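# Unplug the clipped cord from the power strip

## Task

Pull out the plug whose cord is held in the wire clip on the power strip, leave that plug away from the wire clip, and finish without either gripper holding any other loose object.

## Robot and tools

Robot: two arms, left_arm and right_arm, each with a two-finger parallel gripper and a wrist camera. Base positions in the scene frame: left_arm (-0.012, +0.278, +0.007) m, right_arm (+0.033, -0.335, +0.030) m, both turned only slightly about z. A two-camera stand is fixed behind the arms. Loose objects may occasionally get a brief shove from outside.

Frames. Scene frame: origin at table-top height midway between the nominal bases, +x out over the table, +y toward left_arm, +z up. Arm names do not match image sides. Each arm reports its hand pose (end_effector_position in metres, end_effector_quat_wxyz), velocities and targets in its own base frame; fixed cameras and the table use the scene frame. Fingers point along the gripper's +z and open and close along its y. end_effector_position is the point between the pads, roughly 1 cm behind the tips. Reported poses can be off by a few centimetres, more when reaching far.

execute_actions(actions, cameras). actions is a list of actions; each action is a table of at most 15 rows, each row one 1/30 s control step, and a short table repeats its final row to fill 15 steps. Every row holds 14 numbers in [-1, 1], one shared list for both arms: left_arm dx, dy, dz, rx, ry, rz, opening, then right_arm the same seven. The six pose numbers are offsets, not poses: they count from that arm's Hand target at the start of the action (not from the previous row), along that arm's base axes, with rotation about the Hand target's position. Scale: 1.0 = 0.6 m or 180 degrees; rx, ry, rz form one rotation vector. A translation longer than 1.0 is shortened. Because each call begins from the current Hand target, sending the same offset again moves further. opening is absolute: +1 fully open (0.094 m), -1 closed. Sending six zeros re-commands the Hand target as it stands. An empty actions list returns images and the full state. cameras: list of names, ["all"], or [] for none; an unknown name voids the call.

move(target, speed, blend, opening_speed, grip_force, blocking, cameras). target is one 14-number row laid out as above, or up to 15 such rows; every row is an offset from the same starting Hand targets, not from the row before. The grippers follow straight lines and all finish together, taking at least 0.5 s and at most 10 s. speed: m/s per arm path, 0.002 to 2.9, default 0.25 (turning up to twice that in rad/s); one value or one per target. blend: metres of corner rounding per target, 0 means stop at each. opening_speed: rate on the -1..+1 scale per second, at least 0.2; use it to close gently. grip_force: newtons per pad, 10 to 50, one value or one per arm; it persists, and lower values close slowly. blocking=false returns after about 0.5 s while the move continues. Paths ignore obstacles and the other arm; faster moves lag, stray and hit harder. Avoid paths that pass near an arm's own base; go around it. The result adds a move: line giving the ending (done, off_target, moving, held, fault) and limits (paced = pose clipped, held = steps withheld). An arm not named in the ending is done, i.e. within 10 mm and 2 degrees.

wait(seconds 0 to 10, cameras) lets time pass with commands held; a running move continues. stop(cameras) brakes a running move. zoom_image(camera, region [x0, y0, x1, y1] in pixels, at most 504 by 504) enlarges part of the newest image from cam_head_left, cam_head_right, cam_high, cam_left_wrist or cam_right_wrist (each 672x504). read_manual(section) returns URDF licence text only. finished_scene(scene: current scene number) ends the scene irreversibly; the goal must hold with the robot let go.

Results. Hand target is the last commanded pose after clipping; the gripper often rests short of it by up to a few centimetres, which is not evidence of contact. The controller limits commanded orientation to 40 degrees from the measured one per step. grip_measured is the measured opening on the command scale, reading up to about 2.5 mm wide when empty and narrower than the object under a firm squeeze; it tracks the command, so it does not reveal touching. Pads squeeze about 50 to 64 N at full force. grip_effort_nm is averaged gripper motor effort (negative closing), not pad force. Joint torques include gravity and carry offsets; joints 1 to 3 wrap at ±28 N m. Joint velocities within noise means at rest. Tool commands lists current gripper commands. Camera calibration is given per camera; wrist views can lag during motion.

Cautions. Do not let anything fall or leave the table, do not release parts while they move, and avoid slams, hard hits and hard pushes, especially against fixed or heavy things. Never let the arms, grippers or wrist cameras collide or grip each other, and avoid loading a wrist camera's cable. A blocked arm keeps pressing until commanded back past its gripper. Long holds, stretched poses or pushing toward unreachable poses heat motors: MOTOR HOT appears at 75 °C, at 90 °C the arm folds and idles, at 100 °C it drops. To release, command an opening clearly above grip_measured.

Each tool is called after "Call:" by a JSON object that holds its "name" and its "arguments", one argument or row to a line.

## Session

Call:
{"name": "execute_actions", "arguments": {
  "actions": []
}}

Scene clock: 0.00 s.
left_arm: end_effector_position=(+0.3936, +0.0401, +0.1222) grip_measured=+1.000 grip_effort_nm=n/a end_effector_quat_wxyz=(+0.617, -0.074, +0.782, +0.049) | right_arm: end_effector_position=(+0.3954, -0.0154, +0.0908) grip_measured=+1.000 grip_effort_nm=n/a end_effector_quat_wxyz=(+0.572, +0.025, +0.817, -0.062)
Joint positions: left_arm=[0.04 1.496 0.334 0.925 -0.129 -0.046 0.094] | right_arm=[0.031 1.559 0.358 0.852 0.159 -0.02 0.094]
Joint velocities: within noise
Joint torques (N m): no reading
Motor temperatures (°C): left_arm=[23 23 25 23 22 22 22] | right_arm=[24 24 28 24 24 22 20]
Heat: left arm: 25 °C; right arm: 28 °C.
Hand target: left_arm +0.3966, +0.0404, +0.1320; +0.628, -0.074, +0.773, +0.049 | right_arm +0.3966, -0.0154, +0.0936; +0.575, +0.025, +0.816, -0.062
Tool commands: left_gripper/opening=+1.0 right_gripper/opening=+1.0
camera_calibration:
cam_left_wrist: T_world_to_cam=[[0.210258, -0.977383, -0.0226878, -0.0379192], [-0.791727, -0.156613, -0.590458, 0.403464], [0.57355, 0.142111, -0.806749, -0.0232839], [0, 0, 0, 1]] pos_world=[0.34076, 0.0294351, 0.218584]
cam_right_wrist: T_world_to_cam=[[-0.082367, -0.996315, 0.023937, 0.021369], [-0.869345, 0.0600847, -0.490539, 0.405306], [0.487293, -0.0612138, -0.87109, -0.00924583], [0, 0, 0, 1]] pos_world=[0.358616, -0.00362845, 0.190253]

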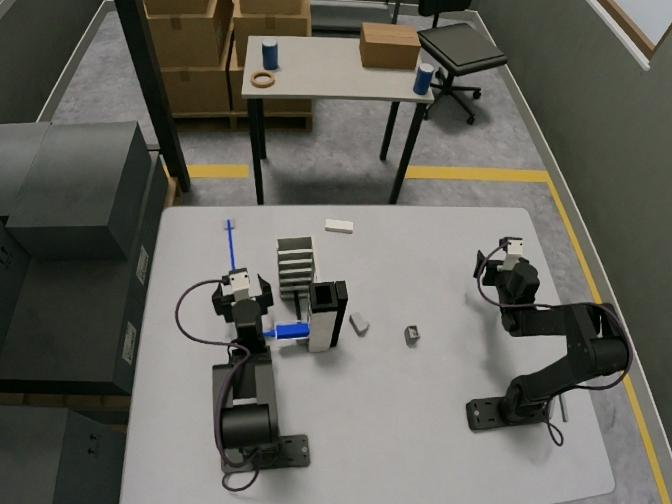

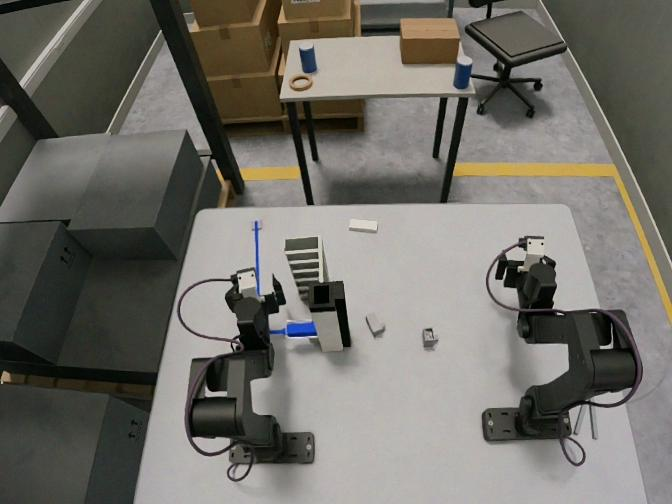

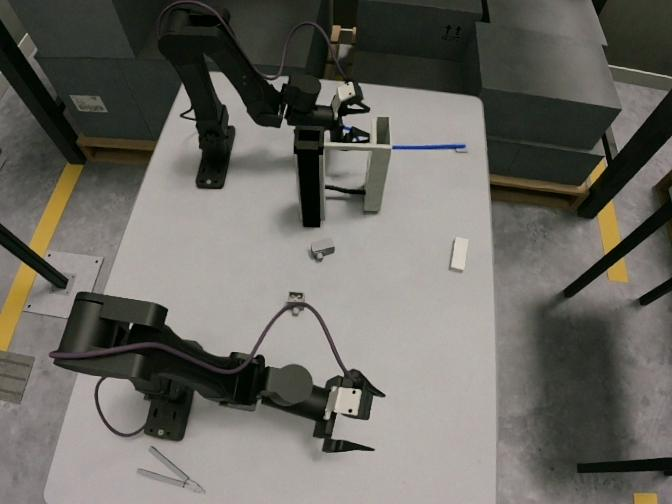

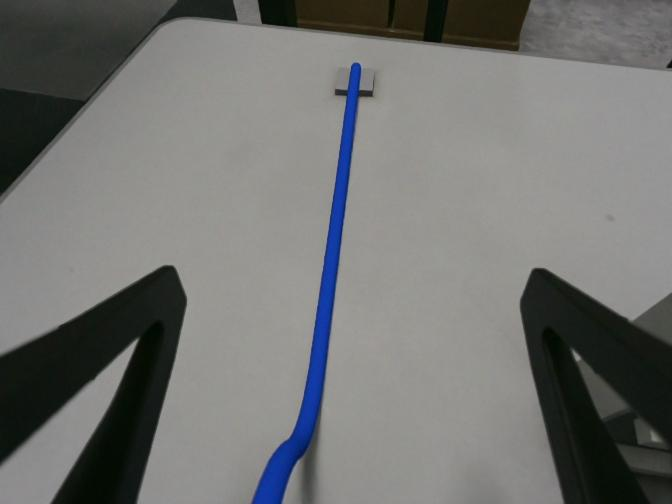

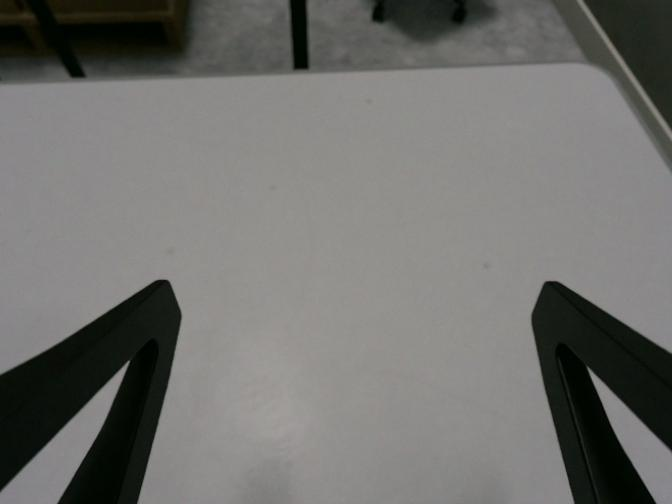

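Call:
{"name": "move", "arguments": {
  "target": [
    [-0.16,0.08,0.2,0,0,0,0.5, 0,0,0,0,0,0,1],
    [-0.194,0.1,0.263,0.06,0.066,-0.27,0.5, 0,0,0,0,0,0,1],
    [-0.224,-0.0057,0.058,0.1187,0.1323,-0.545,0.5, 0,0,0,0,0,0,1]
  ],
  "blend": [0.04,0.04,0],
  "speed": 0.35,
  "cameras": ["cam_left_wrist","cam_high","cam_head_left"]
}}

Scene clock: 46.77 s.
left_arm: end_effector_position=(+0.2615, +0.0405, +0.1630) grip_measured=+0.502 grip_effort_nm=-0.11 end_effector_quat_wxyz=(+0.288, +0.602, +0.717, -0.200) | right_arm: end_effector_position=(+0.3954, -0.0154, +0.0908) grip_measured=+1.000 grip_effort_nm=0.01 end_effector_quat_wxyz=(+0.572, +0.025, +0.817, -0.062)
Joint positions: left_arm=[0.588 1.665 1.367 -1.542 0.672 2.079 0.071] | right_arm=[0.031 1.559 0.358 0.852 0.159 -0.02 0.094]
Joint torques (N m): left_arm=[-0.68 -6.72 7.39 -0.23 0.57 0.12] | right_arm=[-0.02 -5.37 5.05 1.99 0.02 0.02]
Motor temperatures (°C): left_arm=[23 24 27 28 22 22 22] | right_arm=[24 25 30 32 24 22 20]
Heat: left arm: 28 °C; right arm: 32 °C.
Hand target: left_arm +0.2622, +0.0371, +0.1668; +0.299, +0.640, +0.641, -0.299 | right_arm +0.3966, -0.0154, +0.0936; +0.575, +0.025, +0.816, -0.062
Off the commanded pose: left_arm 0.005 m, 15 deg | right_arm 0.003 m, 0 deg.
joint sent to its limit (left arm) — joint 4 (wrist pitch), lower limit; joint 6 (wrist roll), upper limit. The joint targets are off in orientation, not in position.
move: off_target (left_arm)
camera_calibration:
cam_left_wrist: T_world_to_cam=[[-0.97346, -0.201171, -0.109118, 0.28334], [-0.201129, 0.979497, -0.0115009, 0.0281381], [0.109194, 0.0107511, -0.993962, 0.242691], [0, 0, 0, 1]] pos_world=[0.254979, 0.0268294, 0.272467]
Images, in order (width x height): cam_head_left 672x504, cam_high 672x504, cam_left_wrist 672x504.

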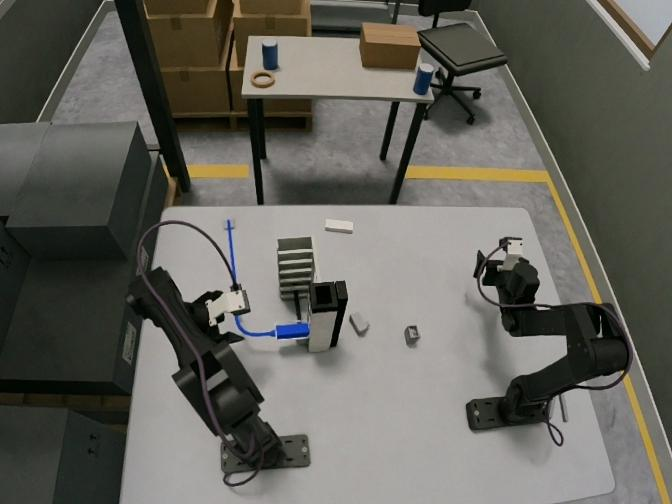

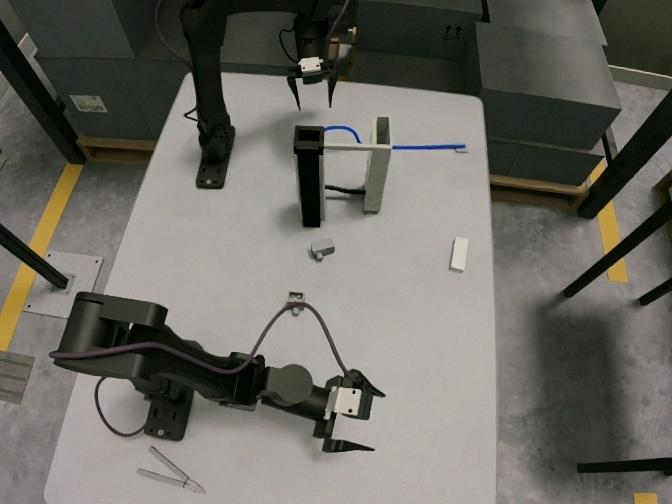

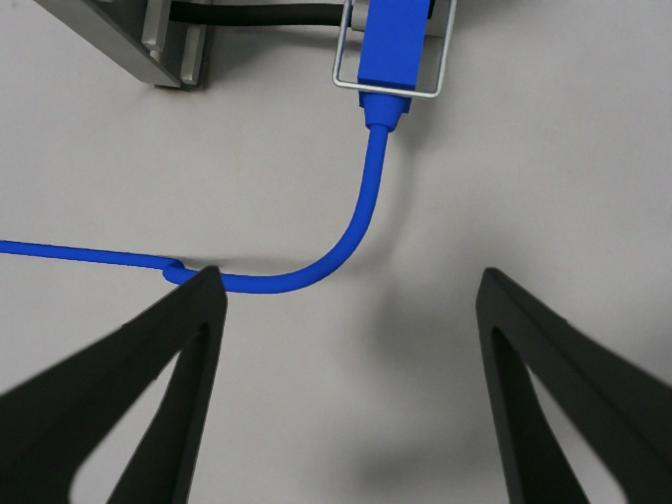

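Call:
{"name": "move", "arguments": {
  "target": [
    [-0.053,0.022,0.055,0.1309,0.1308,0.487,0.5, 0,0,0,0,0,0,1],
    [0.0067,-0.108,0.02,0.0045,-0.498,-0.8615,0.5, 0,0,0,0,0,0,1]
  ],
  "blend": [0.01,0],
  "speed": 0.35,
  "cameras": ["cam_left_wrist","cam_high","cam_head_left"]
}}

Scene clock: 95.23 s.
left_arm: end_effector_position=(+0.2637, -0.0252, +0.1724) grip_measured=+0.502 grip_effort_nm=-0.11 end_effector_quat_wxyz=(+0.064, +0.711, -0.698, +0.059) | right_arm: end_effector_position=(+0.3954, -0.0154, +0.0908) grip_measured=+1.000 grip_effort_nm=0.01 end_effector_quat_wxyz=(+0.572, +0.025, +0.817, -0.062)
Joint positions: left_arm=[0.019 1.556 1.466 -1.489 0.173 -1.57 0.071] | right_arm=[0.031 1.559 0.358 0.852 0.159 -0.02 0.094]
Joint torques (N m): left_arm=[-0.8 -5.85 9.83 0.27 0.15 -0.08] | right_arm=[0.02 -5.33 5.01 1.97 0.05 0.06]
Heat: left arm: 27 °C; right arm: 35 °C.
Hand target: left_arm +0.2662, -0.0278, +0.1788; +0.062, +0.711, -0.698, +0.062 | right_arm +0.3966, -0.0154, +0.0936; +0.575, +0.025, +0.816, -0.062
Off the commanded pose: left_arm 0.007 m, 0 deg | right_arm 0.003 m, 0 deg.
move: done
camera_calibration:
cam_left_wrist: T_world_to_cam=[[0.998816, -0.0161093, -0.0459024, -0.253017], [0.0250116, -0.639256, 0.768587, -0.141803], [-0.0417248, -0.768826, -0.638096, 0.211296], [0, 0, 0, 1]] pos_world=[0.26508, 0.0677258, 0.232201]
Images, in order (width x height): cam_head_left 672x504, cam_high 672x504, cam_left_wrist 672x504.

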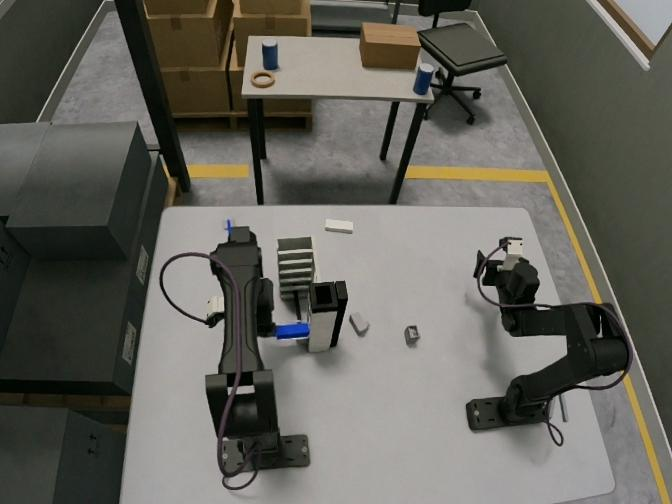

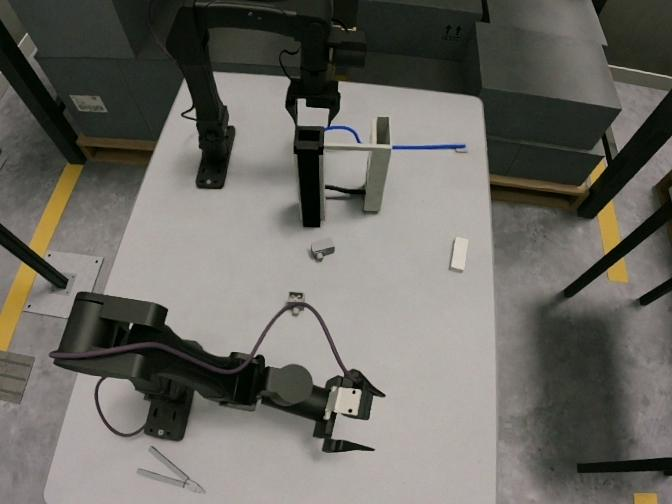

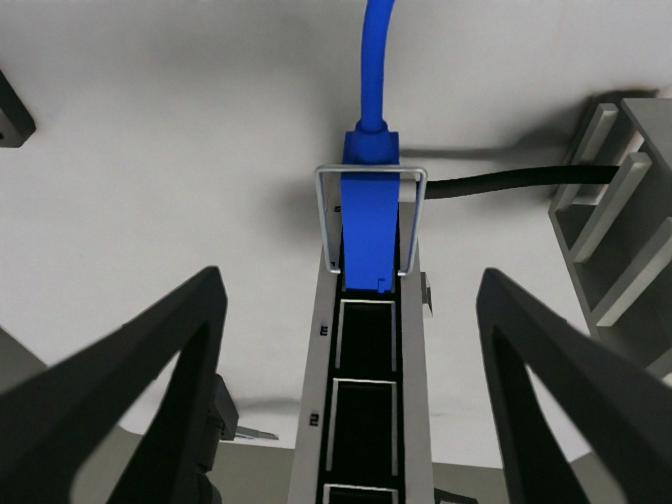

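Call:
{"name": "move", "arguments": {
  "target": [0.0147,-0.02,-0.086,0.035,0,0,0.35, 0,0,0,0,0,0,1],
  "speed": 0.2,
  "cameras": ["cam_left_wrist"]
}}

Scene clock: 108.60 s.
left_arm: end_effector_position=(+0.2752, -0.0410, +0.1286) grip_measured=+0.352 grip_effort_nm=-0.11 end_effector_quat_wxyz=(+0.028, +0.712, -0.701, +0.030) | right_arm: end_effector_position=(+0.3954, -0.0154, +0.0908) grip_measured=+1.000 grip_effort_nm=0.01 end_effector_quat_wxyz=(+0.572, +0.025, +0.817, -0.062)
Joint positions: left_arm=[-0.099 1.583 1.327 -1.304 0.082 -1.686 0.064] | right_arm=[0.031 1.559 0.358 0.852 0.159 -0.02 0.094]
Joint torques (N m): left_arm=[-0.62 -6.61 6.79 0.52 -0.12 -0.08] | right_arm=[-0.01 -5.31 4.97 2 0.05 0.02]
Heat: left arm: 29 °C; right arm: 35 °C.
Hand target: left_arm +0.2750, -0.0398, +0.1272; +0.023, +0.713, -0.700, +0.024 | right_arm +0.3966, -0.0154, +0.0936; +0.575, +0.025, +0.816, -0.062
Off the commanded pose: left_arm 0.002 m, 1 deg | right_arm 0.003 m, 0 deg.
move: done
camera_calibration:
cam_left_wrist: T_world_to_cam=[[0.999114, -0.0152038, -0.0392459, -0.267693], [0.0170236, -0.706809, 0.7072, -0.111234], [-0.0384915, -0.707241, -0.705924, 0.181985], [0, 0, 0, 1]] pos_world=[0.276354, 0.0460165, 0.196626]
Images, in order (width x height): cam_left_wrist 672x504.

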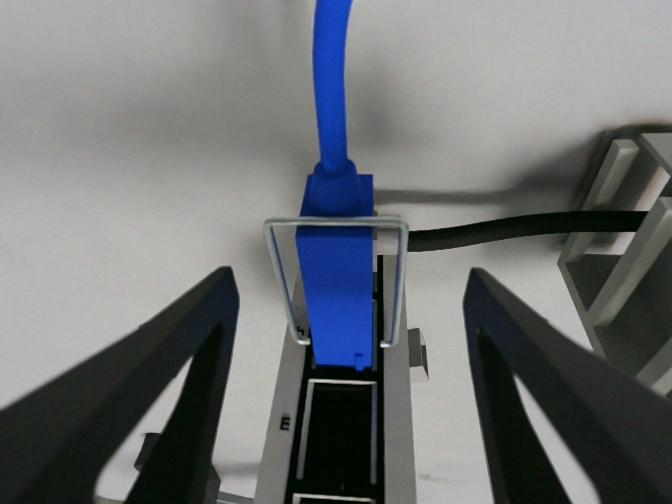

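Call:
{"name": "move", "arguments": {
  "target": [-0.006,0.001,-0.05,0,0,0,0.35, 0,0,0,0,0,0,1],
  "speed": 0.1,
  "cameras": ["cam_left_wrist"]
}}

Scene clock: 115.53 s.
left_arm: end_effector_position=(+0.2720, -0.0406, +0.0978) grip_measured=+0.352 grip_effort_nm=-0.11 end_effector_quat_wxyz=(+0.029, +0.712, -0.701, +0.028) | right_arm: end_effector_position=(+0.3954, -0.0154, +0.0908) grip_measured=+1.000 grip_effort_nm=0.01 end_effector_quat_wxyz=(+0.572, +0.025, +0.817, -0.062)
Joint positions: left_arm=[-0.099 1.583 1.204 -1.185 0.081 -1.686 0.064] | right_arm=[0.031 1.559 0.358 0.852 0.159 -0.02 0.094]
Joint torques (N m): left_arm=[-0.53 -6.93 6.64 0.52 -0.12 -0.08] | right_arm=[0.02 -5.29 5.04 1.96 0.03 0.04]
Heat: left arm: 28 °C; right arm: 35 °C.
Hand target: left_arm +0.2714, -0.0392, +0.0972; +0.022, +0.713, -0.700, +0.024 | right_arm +0.3966, -0.0154, +0.0936; +0.575, +0.025, +0.816, -0.062
Off the commanded pose: left_arm 0.002 m, 1 deg | right_arm 0.003 m, 0 deg.
move: done
camera_calibration:
cam_left_wrist: T_world_to_cam=[[0.998995, -0.0148206, -0.0423046, -0.265385], [0.0194185, -0.707524, 0.706422, -0.0896864], [-0.0404011, -0.706534, -0.706525, 0.161069], [0, 0, 0, 1]] pos_world=[0.273367, 0.0464119, 0.165928]
Images, in order (width x height): cam_left_wrist 672x504.

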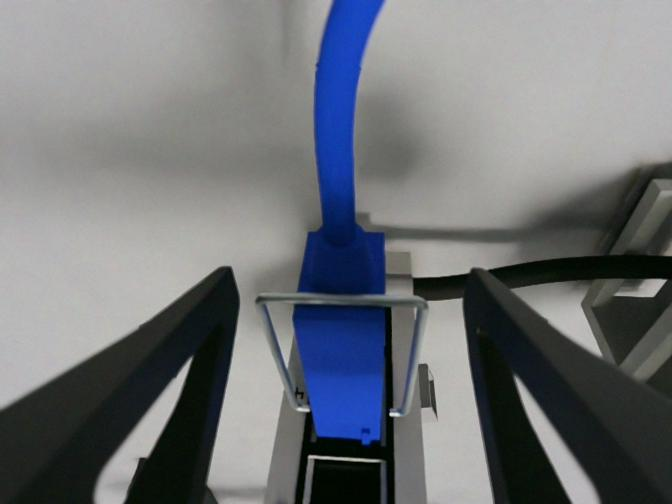

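Call:
{"name": "move", "arguments": {
  "target": [0,0.003,0,0,0,0,-0.1, 0,0,0,0,0,0,1],
  "opening_speed": 0.5,
  "grip_force": [25,50],
  "cameras": ["cam_left_wrist"]
}}

Scene clock: 122.30 s.
left_arm: end_effector_position=(+0.2701, -0.0404, +0.0978) grip_measured=+0.009 grip_effort_nm=-0.50 end_effector_quat_wxyz=(+0.031, +0.712, -0.701, +0.025) | right_arm: end_effector_position=(+0.3954, -0.0154, +0.0908) grip_measured=+1.000 grip_effort_nm=0.01 end_effector_quat_wxyz=(+0.572, +0.025, +0.817, -0.062)
Joint positions: left_arm=[-0.099 1.583 1.204 -1.192 0.081 -1.686 0.047] | right_arm=[0.031 1.559 0.358 0.852 0.159 -0.02 0.094]
Joint torques (N m): left_arm=[0.05 -6.95 6.57 0.57 -0.11 -0.01] | right_arm=[0.06 -5.33 5.12 1.98 0.04 0.02]
Heat: left arm: 28 °C; right arm: 36 °C.
Hand target: left_arm +0.2713, -0.0374, +0.0972; +0.023, +0.713, -0.700, +0.024 | right_arm +0.3966, -0.0154, +0.0936; +0.575, +0.025, +0.816, -0.062
Off the commanded pose: left_arm 0.003 m, 1 deg | right_arm 0.003 m, 0 deg.
grip_force (N): 25, 50
move: done
camera_calibration:
cam_left_wrist: T_world_to_cam=[[0.998646, -0.0147437, -0.0498818, -0.262672], [0.0247942, -0.708097, 0.70568, -0.0909039], [-0.0457255, -0.705961, -0.706773, 0.162544], [0, 0, 0, 1]] pos_world=[0.272002, 0.0465081, 0.165928]
Images, in order (width x height): cam_left_wrist 672x504.

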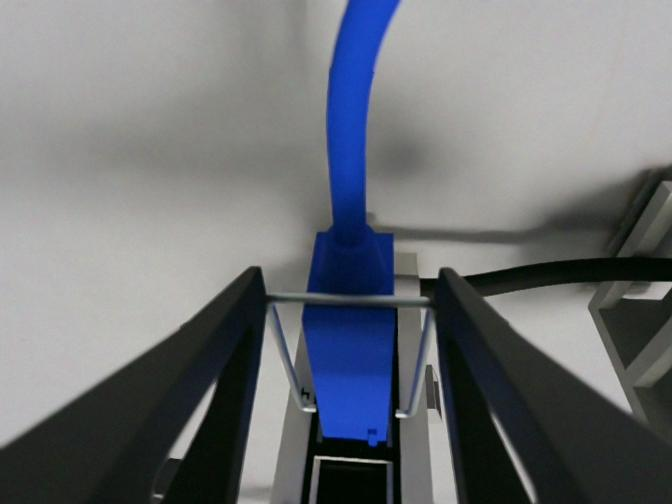

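Call:
{"name": "move", "arguments": {
  "target": [
    [0,0,0.092,0,0,0,-0.1, 0,0,0,0,0,0,1],
    [0,-0.033,0.125,-0.02,0,0,-0.1, 0,0,0,0,0,0,1]
  ],
  "speed": 0.06,
  "blend": [0.01,0],
  "cameras": ["cam_left_wrist"]
}}

Scene clock: 135.43 s.
left_arm: end_effector_position=(+0.2692, -0.0681, +0.1551) grip_measured=-0.002 grip_effort_nm=-0.59 end_effector_quat_wxyz=(+0.074, +0.708, -0.701, +0.052) | right_arm: end_effector_position=(+0.3954, -0.0154, +0.0908) grip_measured=+1.000 grip_effort_nm=0.01 end_effector_quat_wxyz=(+0.572, +0.025, +0.817, -0.062)
Joint positions: left_arm=[-0.134 1.594 1.434 -1.416 0.181 -1.714 0.047] | right_arm=[0.031 1.559 0.358 0.852 0.159 -0.02 0.094]
Joint torques (N m): left_arm=[0.43 -8.14 12.34 -0.08 -0.47 -0.07] | right_arm=[0.05 -5.34 5 1.97 0.04 0.02]
Heat: left arm: 27 °C; right arm: 36 °C.
Hand target: left_arm +0.2714, -0.0571, +0.1722; +0.045, +0.712, -0.699, +0.046 | right_arm +0.3966, -0.0154, +0.0936; +0.575, +0.025, +0.816, -0.062
Off the commanded pose: left_arm 0.020 m, 3 deg | right_arm 0.003 m, 0 deg.
grip_force (N): 25, 50
move: off_target (left_arm)
camera_calibration:
cam_left_wrist: T_world_to_cam=[[0.997282, -0.0277104, -0.0682687, -0.256945], [0.0351182, -0.635774, 0.771076, -0.158901], [-0.0647703, -0.771378, -0.633073, 0.172791], [0, 0, 0, 1]] pos_world=[0.273019, 0.025142, 0.214372]
Images, in order (width x height): cam_left_wrist 672x504.

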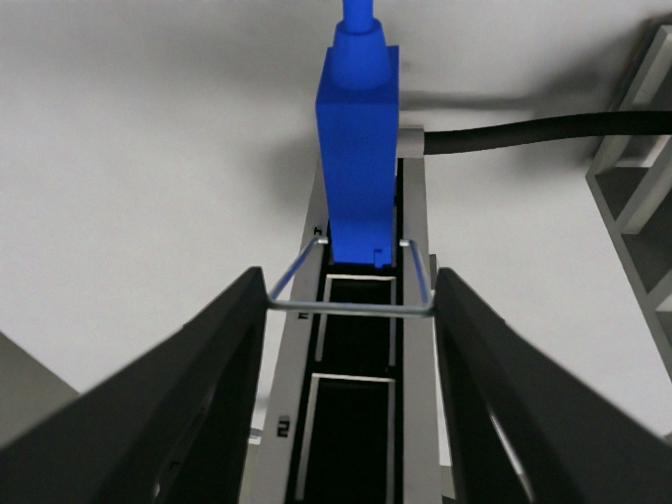

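Call:
{"name": "move", "arguments": {
  "target": [0,-0.058,0.022,-0.045,0,0,-0.1, 0,0,0,0,0,0,1],
  "speed": 0.08,
  "cameras": ["cam_left_wrist"]
}}

Scene clock: 141.70 s.
left_arm: end_effector_position=(+0.2696, -0.0879, +0.1653) grip_measured=-0.002 grip_effort_nm=-0.59 end_effector_quat_wxyz=(+0.099, +0.708, -0.695, +0.076) | right_arm: end_effector_position=(+0.3954, -0.0154, +0.0908) grip_measured=+1.000 grip_effort_nm=0.01 end_effector_quat_wxyz=(+0.572, +0.025, +0.817, -0.062)
Joint positions: left_arm=[-0.161 1.597 1.467 -1.43 0.25 -1.75 0.047] | right_arm=[0.031 1.559 0.358 0.852 0.159 -0.02 0.094]
Joint torques (N m): left_arm=[-0.31 -8.23 12.51 0.06 0.34 -0.11] | right_arm=[0.03 -5.35 5.12 1.98 0.06 0.02]
Heat: left arm: 28 °C; right arm: 36 °C.
Hand target: left_arm +0.2714, -0.0919, +0.1853; +0.095, +0.707, -0.694, +0.095 | right_arm +0.3966, -0.0154, +0.0936; +0.575, +0.025, +0.816, -0.062
Off the commanded pose: left_arm 0.021 m, 2 deg | right_arm 0.003 m, 0 deg.
grip_force (N): 25, 50
move: off_target (left_arm)
camera_calibration:
cam_left_wrist: T_world_to_cam=[[0.997365, -0.0239384, -0.0684888, -0.256837], [0.0419466, -0.57997, 0.813557, -0.183274], [-0.0591967, -0.814286, -0.577437, 0.149429], [0, 0, 0, 1]] pos_world=[0.272694, 0.00923593, 0.217799]
Images, in order (width x height): cam_left_wrist 672x504.

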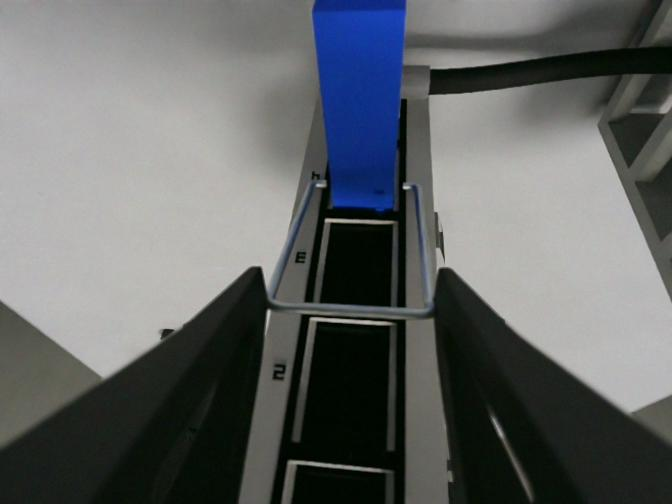

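Call:
{"name": "move", "arguments": {
  "target": [
    [0,0.0067,-0.028,0,0,0,-0.1, 0,0,0,0,0,0,1],
    [0,0.0067,-0.028,0,0,0,0.3, 0,0,0,0,0,0,1],
    [0,0.105,-0.024,0,0,0,0.3, 0,0,0,0,0,0,1],
    [0,0.083,-0.109,0,0,0,0.15, 0,0,0,0,0,0,1]
  ],
  "speed": [0.08,0.08,0.15,0.12],
  "blend": [0,0,0.01,0],
  "grip_force": [50,50],
  "cameras": ["cam_left_wrist","cam_high"]
}}

Scene clock: 158.53 s.
left_arm: end_effector_position=(+0.2724, -0.0399, +0.1149) grip_measured=+0.152 grip_effort_nm=-0.11 end_effector_quat_wxyz=(+0.102, +0.708, -0.694, +0.087) | right_arm: end_effector_position=(+0.3954, -0.0154, +0.0908) grip_measured=+1.000 grip_effort_nm=0.01 end_effector_quat_wxyz=(+0.572, +0.025, +0.817, -0.062)
Joint positions: left_arm=[0.025 1.596 1.262 -1.263 0.267 -1.562 0.054] | right_arm=[0.031 1.559 0.358 0.852 0.159 -0.02 0.094]
Joint torques (N m): left_arm=[-0.64 -8.91 6.56 0.44 0.21 -0.08] | right_arm=[0.05 -5.38 5.09 2 0.06 0]
Motor temperatures (°C): left_arm=[23 26 29 24 23 22 22] | right_arm=[24 26 30 37 24 22 20]
Heat: left arm: 29 °C; right arm: 37 °C.
Hand target: left_arm +0.2714, -0.0421, +0.1199; +0.095, +0.707, -0.694, +0.095 | right_arm +0.3966, -0.0154, +0.0936; +0.575, +0.025, +0.816, -0.062
Off the commanded pose: left_arm 0.006 m, 1 deg | right_arm 0.003 m, 0 deg.
move: done
camera_calibration:
cam_left_wrist: T_world_to_cam=[[0.998122, -0.0211365, -0.0574982, -0.263266], [0.035578, -0.564072, 0.824959, -0.113565], [-0.0498699, -0.825455, -0.562261, 0.154869], [0, 0, 0, 1]] pos_world=[0.274536, 0.0582139, 0.165626]
Images, in order (width x height): cam_high 672x504, cam_left_wrist 672x504.

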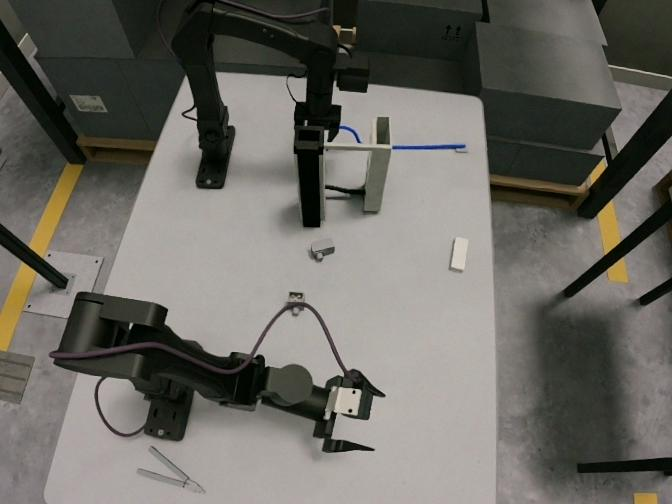

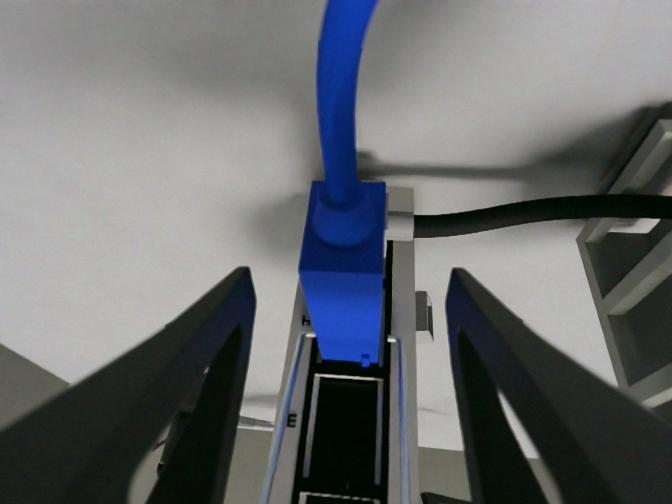

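Call:
{"name": "move", "arguments": {
  "target": [
    [-0.0025,-0.0157,-0.045,0,0,0,0.15, 0,0,0,0,0,0,1],
    [-0.0025,-0.0157,-0.045,0,0,0,-0.62, 0,0,0,0,0,0,1]
  ],
  "opening_speed": 0.5,
  "speed": 0.1,
  "cameras": ["cam_left_wrist"]
}}

Scene clock: 168.07 s.
left_arm: end_effector_position=(+0.2702, -0.0493, +0.0894) grip_measured=-0.474 grip_effort_nm=-1.05 end_effector_quat_wxyz=(+0.100, +0.708, -0.694, +0.088) | right_arm: end_effector_position=(+0.3954, -0.0154, +0.0908) grip_measured=+1.000 grip_effort_nm=0.01 end_effector_quat_wxyz=(+0.572, +0.025, +0.817, -0.062)
Joint positions: left_arm=[-0.009 1.596 1.16 -1.148 0.268 -1.599 0.025] | right_arm=[0.031 1.559 0.358 0.852 0.159 -0.02 0.094]
Joint torques (N m): left_arm=[-0.68 -8.38 6.46 0.5 0.21 -0.09] | right_arm=[0.02 -5.3 5.08 1.98 0.04 0.01]
Heat: left arm: 28 °C; right arm: 37 °C.
Hand target: left_arm +0.2699, -0.0516, +0.0930; +0.095, +0.707, -0.694, +0.095 | right_arm +0.3966, -0.0154, +0.0936; +0.575, +0.025, +0.816, -0.062
Off the commanded pose: left_arm 0.004 m, 1 deg | right_arm 0.003 m, 0 deg.
move: done
camera_calibration:
cam_left_wrist: T_world_to_cam=[[0.998327, -0.020388, -0.0541145, -0.263086], [0.0331878, -0.564333, 0.82488, -0.0970736], [-0.0473563, -0.825295, -0.562712, 0.132024], [0, 0, 0, 1]] pos_world=[0.272119, 0.0488129, 0.140129]
Images, in order (width x height): cam_left_wrist 672x504.

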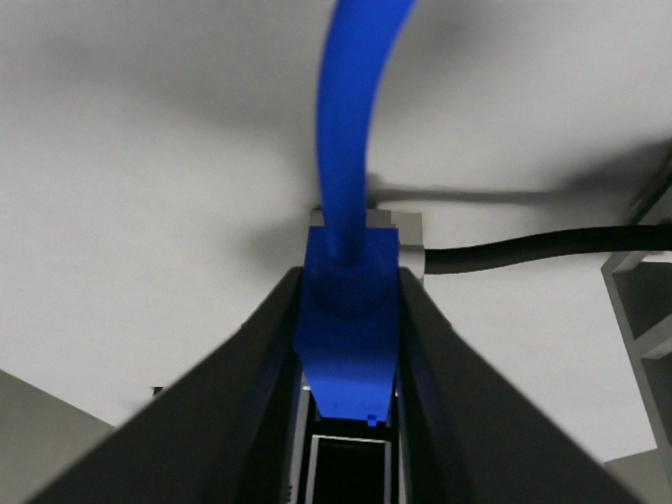

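Call:
{"name": "move", "arguments": {
  "target": [-0.002,0.1,0.012,0,0,0,-0.62, 0,0,0,0,0,0,1],
  "speed": 0.07,
  "cameras": ["cam_left_wrist"]
}}

Scene clock: 183.23 s.
left_arm: end_effector_position=(+0.2648, +0.0062, +0.0903) grip_measured=-0.477 grip_effort_nm=-1.06 end_effector_quat_wxyz=(+0.105, +0.708, -0.693, +0.090) | right_arm: end_effector_position=(+0.3954, -0.0154, +0.0908) grip_measured=+1.000 grip_effort_nm=0.01 end_effector_quat_wxyz=(+0.572, +0.025, +0.817, -0.062)
Joint positions: left_arm=[0.201 1.615 1.18 -1.211 0.268 -1.382 0.025] | right_arm=[0.031 1.559 0.358 0.852 0.159 -0.02 0.094]
Joint torques (N m): left_arm=[0.23 -7.69 9.7 0.08 0.14 0.03] | right_arm=[0.02 -5.24 5.07 1.98 0.04 0]
Heat: left arm: 28 °C; right arm: 38 °C.
Hand target: left_arm +0.2687, +0.0084, +0.1002; +0.095, +0.707, -0.694, +0.095 | right_arm +0.3966, -0.0154, +0.0936; +0.575, +0.025, +0.816, -0.062
Off the commanded pose: left_arm 0.011 m, 1 deg | right_arm 0.003 m, 0 deg.
move: off_target (left_arm)
camera_calibration:
cam_left_wrist: T_world_to_cam=[[0.998183, -0.0199094, -0.0568664, -0.25629], [0.0361875, -0.55652, 0.830046, -0.0676403], [-0.0481729, -0.830596, -0.554788, 0.177578], [0, 0, 0, 1]] pos_world=[0.266827, 0.10475, 0.140089]
Images, in order (width x height): cam_left_wrist 672x504.

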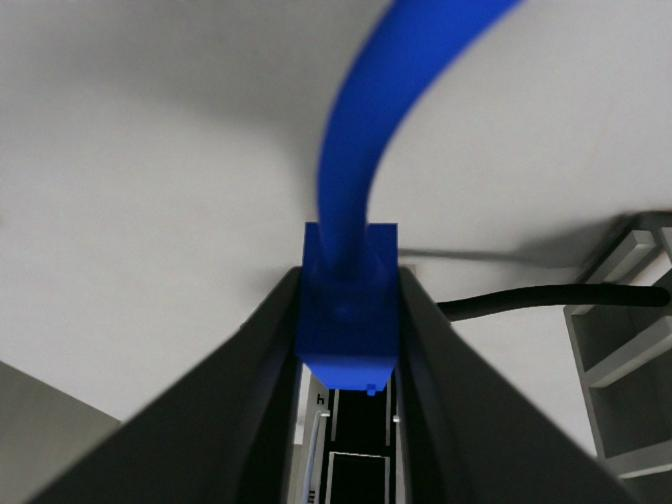

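Call:
{"name": "move", "arguments": {
  "target": [
    [0,0.087,0,0.02,0,0,-0.62, 0,0,0,0,0,0,1],
    [0,0.095,-0.1,0.044,0,0,-0.62, 0,0,0,0,0,0,1]
  ],
  "speed": 0.12,
  "blend": [0.02,0],
  "cameras": ["cam_left_wrist","cam_head_right"]
}}

Scene clock: 190.00 s.
left_arm: end_effector_position=(+0.2604, +0.0615, +0.0424) grip_measured=-0.477 grip_effort_nm=-1.06 end_effector_quat_wxyz=(+0.067, +0.712, -0.698, +0.047) | right_arm: end_effector_position=(+0.3954, -0.0154, +0.0908) grip_measured=+1.000 grip_effort_nm=0.01 end_effector_quat_wxyz=(+0.572, +0.025, +0.817, -0.062)
Joint positions: left_arm=[0.325 1.686 1.078 -1.041 0.144 -1.26 0.025] | right_arm=[0.031 1.559 0.358 0.852 0.159 -0.02 0.094]
Joint torques (N m): left_arm=[-0.75 -7.15 6.38 0.78 -0.1 -0.11] | right_arm=[-0.01 -5.33 5.05 1.96 0.03 -0.01]
Heat: left arm: 29 °C; right arm: 38 °C.
Hand target: left_arm +0.2687, +0.0655, +0.0401; +0.046, +0.712, -0.699, +0.047 | right_arm +0.3966, -0.0154, +0.0936; +0.575, +0.025, +0.816, -0.062
Off the commanded pose: left_arm 0.009 m, 2 deg | right_arm 0.003 m, 0 deg.
move: done
camera_calibration:
cam_left_wrist: T_world_to_cam=[[0.997599, -0.0162204, -0.0673242, -0.253], [0.04075, -0.648549, 0.760081, 0.0104759], [-0.0559919, -0.761, -0.646331, 0.198401], [0, 0, 0, 1]] pos_world=[0.263075, 0.153673, 0.103237]
Images, in order (width x height): cam_head_right 672x504, cam_left_wrist 672x504.

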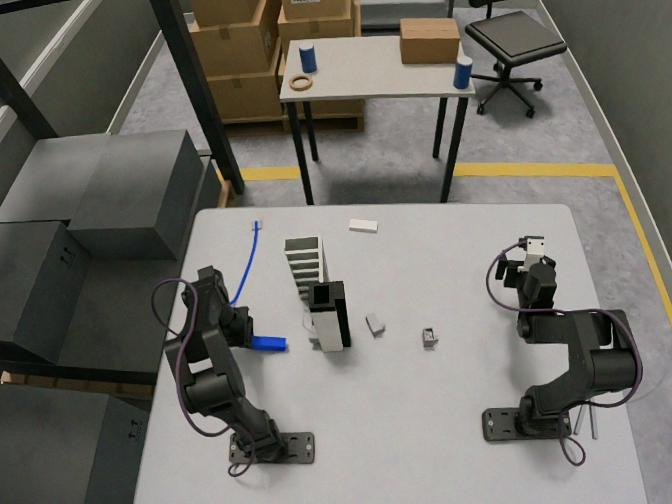

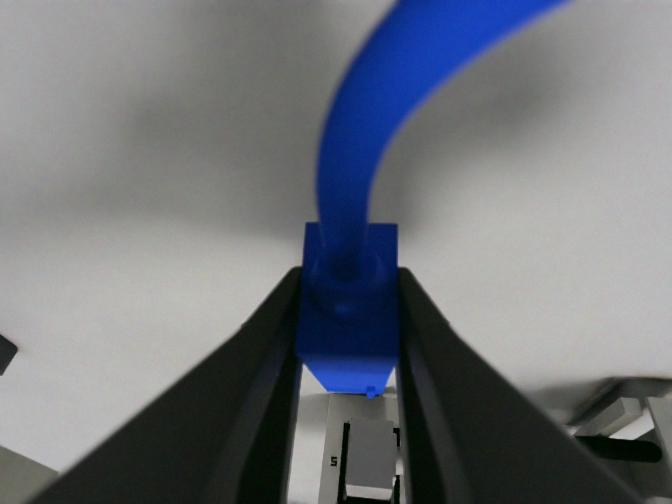

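Call:
{"name": "move", "arguments": {
  "target": [0,0,-0.037,0,0,0,-0.62, 0,0,0,0,0,0,1],
  "speed": 0.06
}}

Scene clock: 193.77 s.
left_arm: end_effector_position=(+0.2613, +0.0659, +0.0303) grip_measured=-0.477 grip_effort_nm=-1.06 end_effector_quat_wxyz=(+0.053, +0.711, -0.700, +0.042) | right_arm: end_effector_position=(+0.3954, -0.0154, +0.0908) grip_measured=+1.000 grip_effort_nm=0.01 end_effector_quat_wxyz=(+0.572, +0.025, +0.817, -0.062)
Joint positions: left_arm=[0.325 1.694 1.04 -0.975 0.123 -1.256 0.025] | right_arm=[0.031 1.559 0.358 0.852 0.159 -0.02 0.094]
Joint torques (N m): left_arm=[-0.77 -5.04 4.77 1.09 0.12 -0.15] | right_arm=[0.02 -5.23 5.07 1.98 0.04 0.03]
Heat: left arm: 28 °C; right arm: 38 °C.
Hand target: left_arm +0.2686, +0.0655, +0.0179; +0.046, +0.712, -0.699, +0.047 | right_arm +0.3966, -0.0154, +0.0936; +0.575, +0.025, +0.816, -0.062
Off the commanded pose: left_arm 0.014 m, 1 deg | right_arm 0.003 m, 0 deg.
move: off_target (left_arm)

Call:
{"name": "wait", "arguments": {
  "seconds": 0.1,
  "cameras": ["cam_left_wrist","cam_head_left","cam_high"]
}}

Call:
{"name": "zoom_image", "arguments": {
  "camera": "cam_head_left",
  "region": [170, 260, 330, 380]
}}

Scene clock: 197.07 s.
left_arm: end_effector_position=(+0.2613, +0.0659, +0.0303) grip_measured=-0.477 grip_effort_nm=-1.06 end_effector_quat_wxyz=(+0.053, +0.711, -0.700, +0.042) | right_arm: end_effector_position=(+0.3954, -0.0154, +0.0908) grip_measured=+1.000 grip_effort_nm=0.01 end_effector_quat_wxyz=(+0.572, +0.025, +0.817, -0.062)
Joint positions: left_arm=[0.325 1.694 1.04 -0.975 0.123 -1.256 0.025] | right_arm=[0.031 1.559 0.358 0.852 0.159 -0.02 0.094]
Joint torques (N m): left_arm=[-0.75 -5.04 4.75 1.09 0.12 -0.14] | right_arm=[0.01 -5.27 5 1.98 0.03 0]
Heat: left arm: 28 °C; right arm: 38 °C.
Hand target: left_arm +0.2686, +0.0654, +0.0179; +0.046, +0.712, -0.699, +0.047 | right_arm +0.3966, -0.0154, +0.0936; +0.575, +0.025, +0.816, -0.062
Tool commands: left_gripper/opening=-0.62 right_gripper/opening=+1.0
Off the commanded pose: left_arm 0.014 m, 1 deg | right_arm 0.003 m, 0 deg.
wait: 0.10 s; at rest from the start
camera_calibration:
cam_left_wrist: T_world_to_cam=[[0.998237, -0.0198431, -0.0559452, -0.255035], [0.0283695, -0.66839, 0.74327, 0.0274242], [-0.052142, -0.743547, -0.666648, 0.192438], [0, 0, 0, 1]] pos_world=[0.263842, 0.156356, 0.0936369]
Images, in order (width x height): cam_head_left 672x504, cam_high 672x504, cam_left_wrist 672x504.

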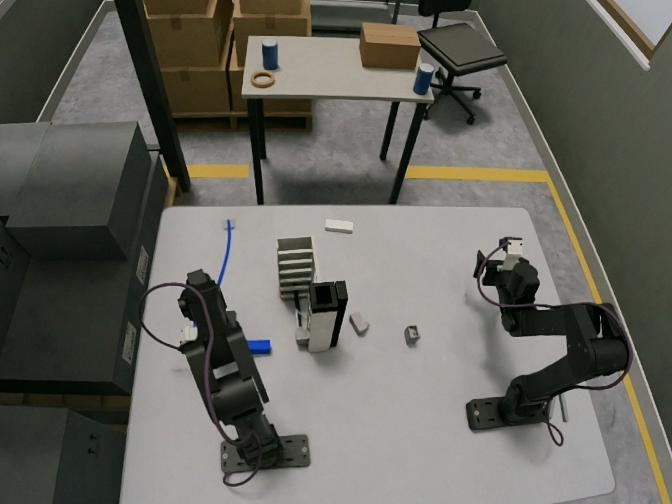

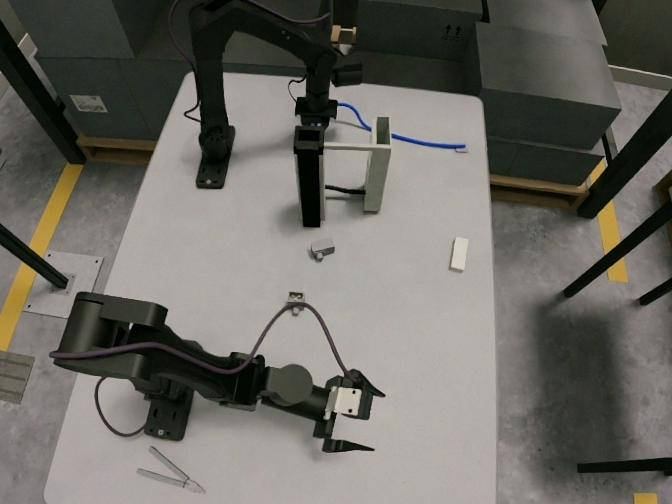

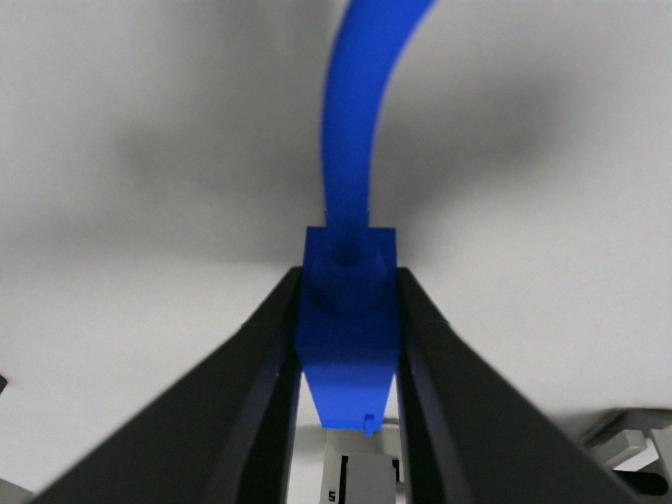

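Scaled by 3.150 from the camera's 672x504 image, which has a finer 960x720 frame.

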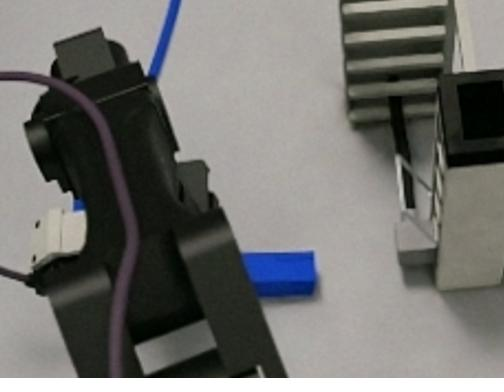

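Call:
{"name": "move", "arguments": {
  "target": [0,0,-0.014,0,0,0,-0.6, 0,0,0,0,0,0,1],
  "speed": 0.04,
  "grip_force": [12,50],
  "cameras": ["cam_left_wrist"]
}}

Scene clock: 203.30 s.
left_arm: end_effector_position=(+0.2627, +0.0665, +0.0189) grip_measured=-0.456 grip_effort_nm=-0.36 end_effector_quat_wxyz=(+0.053, +0.711, -0.700, +0.042) | right_arm: end_effector_position=(+0.3954, -0.0154, +0.0908) grip_measured=+1.000 grip_effort_nm=0.01 end_effector_quat_wxyz=(+0.572, +0.025, +0.817, -0.062)
Joint positions: left_arm=[0.325 1.717 1.017 -0.927 0.122 -1.256 0.026] | right_arm=[0.031 1.559 0.358 0.852 0.159 -0.02 0.094]
Joint torques (N m): left_arm=[-0.77 -5.7 5.01 0.95 0.14 -0.14] | right_arm=[-0.05 -5.23 5.09 1.97 0.05 0.02]
Heat: left arm: 28 °C; right arm: 38 °C.
Hand target: left_arm +0.2686, +0.0655, +0.0095; +0.046, +0.712, -0.699, +0.047 | right_arm +0.3966, -0.0154, +0.0936; +0.575, +0.025, +0.816, -0.062
Off the commanded pose: left_arm 0.011 m, 1 deg | right_arm 0.003 m, 0 deg.
grip_force (N): 12, 50
move: off_target (left_arm)
camera_calibration:
cam_left_wrist: T_world_to_cam=[[0.998291, -0.0198365, -0.0549762, -0.257044], [0.0275702, -0.669576, 0.742231, 0.0366618], [-0.051534, -0.742478, -0.667885, 0.18519], [0, 0, 0, 1]] pos_world=[0.265137, 0.156949, 0.082343]
Images, in order (width x height): cam_left_wrist 672x504.

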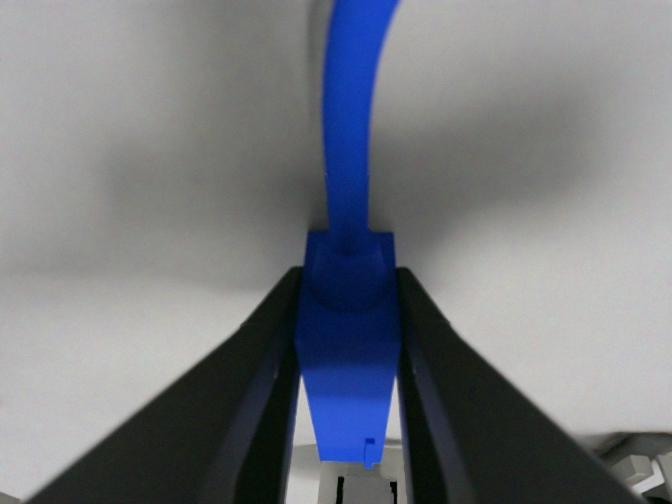

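Call:
{"name": "move", "arguments": {
  "target": [0,0,-0.015,0,0,0,-0.6, 0,0,0,0,0,0,1],
  "speed": 0.04,
  "cameras": ["cam_left_wrist"]
}}

Scene clock: 209.10 s.
left_arm: end_effector_position=(+0.2625, +0.0665, +0.0179) grip_measured=-0.456 grip_effort_nm=-0.36 end_effector_quat_wxyz=(+0.052, +0.710, -0.701, +0.042) | right_arm: end_effector_position=(+0.3954, -0.0154, +0.0908) grip_measured=+1.000 grip_effort_nm=0.01 end_effector_quat_wxyz=(+0.572, +0.025, +0.817, -0.062)
Joint positions: left_arm=[0.325 1.717 1.012 -0.921 0.122 -1.256 0.026] | right_arm=[0.031 1.559 0.358 0.852 0.159 -0.02 0.094]
Joint torques (N m): left_arm=[-0.75 -4.49 3.69 1.28 0.13 -0.13] | right_arm=[0.08 -5.26 5.08 1.99 0.07 0.02]
Heat: left arm: 28 °C; right arm: 38 °C.
Hand target: left_arm +0.2687, +0.0655, +0.0006; +0.046, +0.712, -0.699, +0.047 | right_arm +0.3966, -0.0154, +0.0936; +0.575, +0.025, +0.816, -0.062
Off the commanded pose: left_arm 0.018 m, 1 deg | right_arm 0.003 m, 0 deg.
grip_force (N): 12, 50
move: off_target (left_arm)
camera_calibration:
cam_left_wrist: T_world_to_cam=[[0.998348, -0.0198295, -0.0539224, -0.256899], [0.026772, -0.669859, 0.742005, 0.0376172], [-0.050834, -0.742223, -0.668222, 0.184234], [0, 0, 0, 1]] pos_world=[0.264833, 0.156847, 0.0813448]
Images, in order (width x height): cam_left_wrist 672x504.

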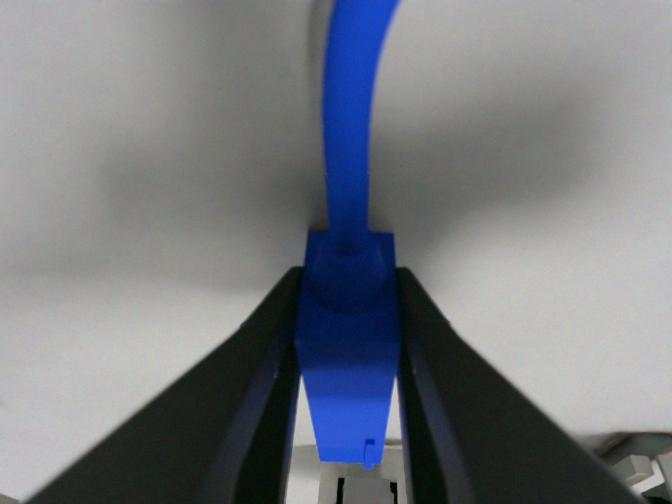

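Call:
{"name": "move", "arguments": {
  "target": [
    [0,0,0.026,0,0,0,-0.6, 0,0,0,0,0,0,1],
    [0,0,0.026,0,0,0,0.1, 0,0,0,0,0,0,1],
    [0,0.02,0.22,0,0,0,0.1, 0,0,0,0,0,0,1]
  ],
  "speed": [0.05,0.05,0.15],
  "opening_speed": 0.5,
  "grip_force": [50,50],
  "cameras": ["cam_left_wrist","cam_high","cam_head_right"]
}}

Scene clock: 217.97 s.
left_arm: end_effector_position=(+0.2667, +0.0739, +0.1207) grip_measured=+0.098 grip_effort_nm=0.06 end_effector_quat_wxyz=(+0.062, +0.711, -0.699, +0.040) | right_arm: end_effector_position=(+0.3954, -0.0154, +0.0908) grip_measured=+1.000 grip_effort_nm=0.01 end_effector_quat_wxyz=(+0.572, +0.025, +0.817, -0.062)
Joint positions: left_arm=[0.348 1.66 1.37 -1.358 0.125 -1.235 0.052] | right_arm=[0.031 1.559 0.358 0.852 0.159 -0.02 0.094]
Joint torques (N m): left_arm=[0.68 -9.21 9.22 0.15 0.08 0.04] | right_arm=[-0.02 -5.35 5.07 1.98 0.03 0.01]
Heat: left arm: 28 °C; right arm: 38 °C.
Hand target: left_arm +0.2687, +0.0774, +0.1325; +0.046, +0.712, -0.699, +0.047 | right_arm +0.3966, -0.0154, +0.0936; +0.575, +0.025, +0.816, -0.062
Off the commanded pose: left_arm 0.013 m, 2 deg | right_arm 0.003 m, 0 deg.
move: off_target (left_arm)
camera_calibration:
cam_left_wrist: T_world_to_cam=[[0.997371, -0.0184742, -0.0700636, -0.253312], [0.0403385, -0.661682, 0.748699, -0.0387978], [-0.0601914, -0.749557, -0.659197, 0.260618], [0, 0, 0, 1]] pos_world=[0.269898, 0.164996, 0.183098]
Images, in order (width x height): cam_head_right 672x504, cam_high 672x504, cam_left_wrist 672x504.

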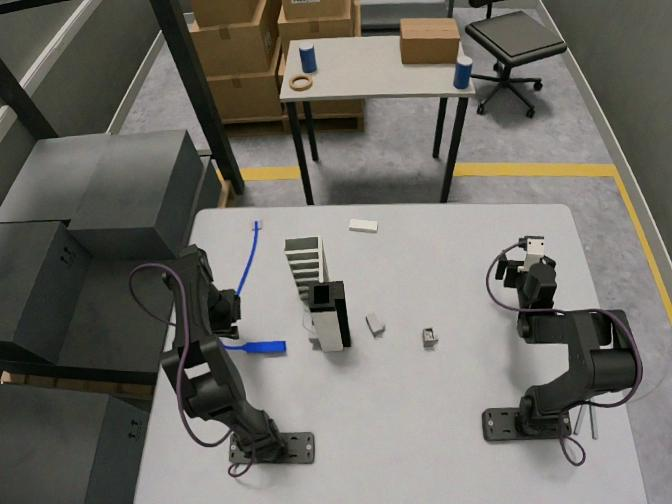

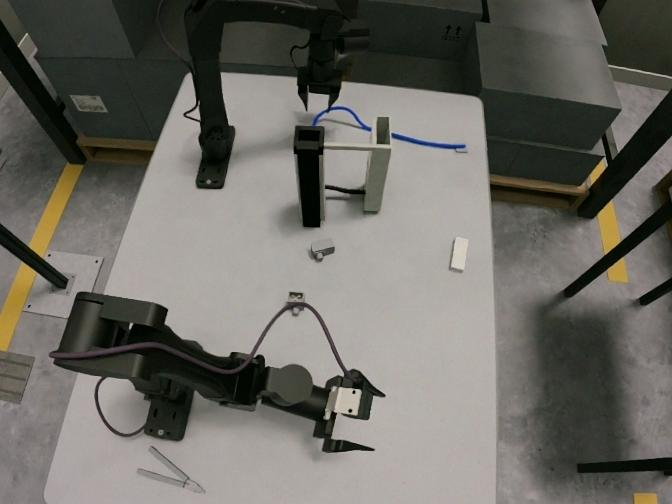

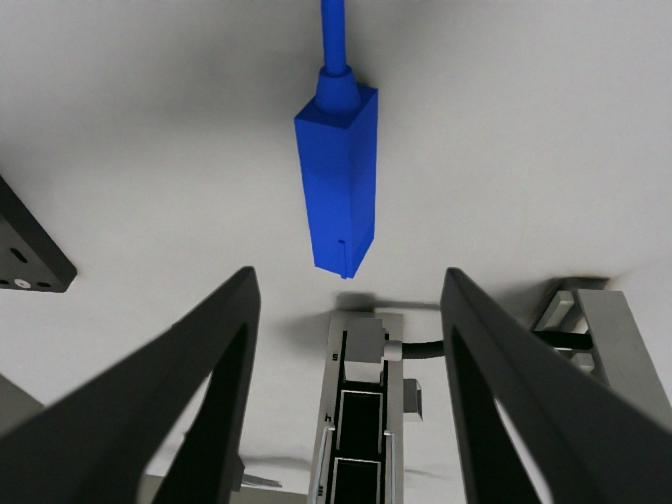

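Call:
{"name": "finished_scene", "arguments": {
  "scene": 2
}}

The scene is finished: the task was done.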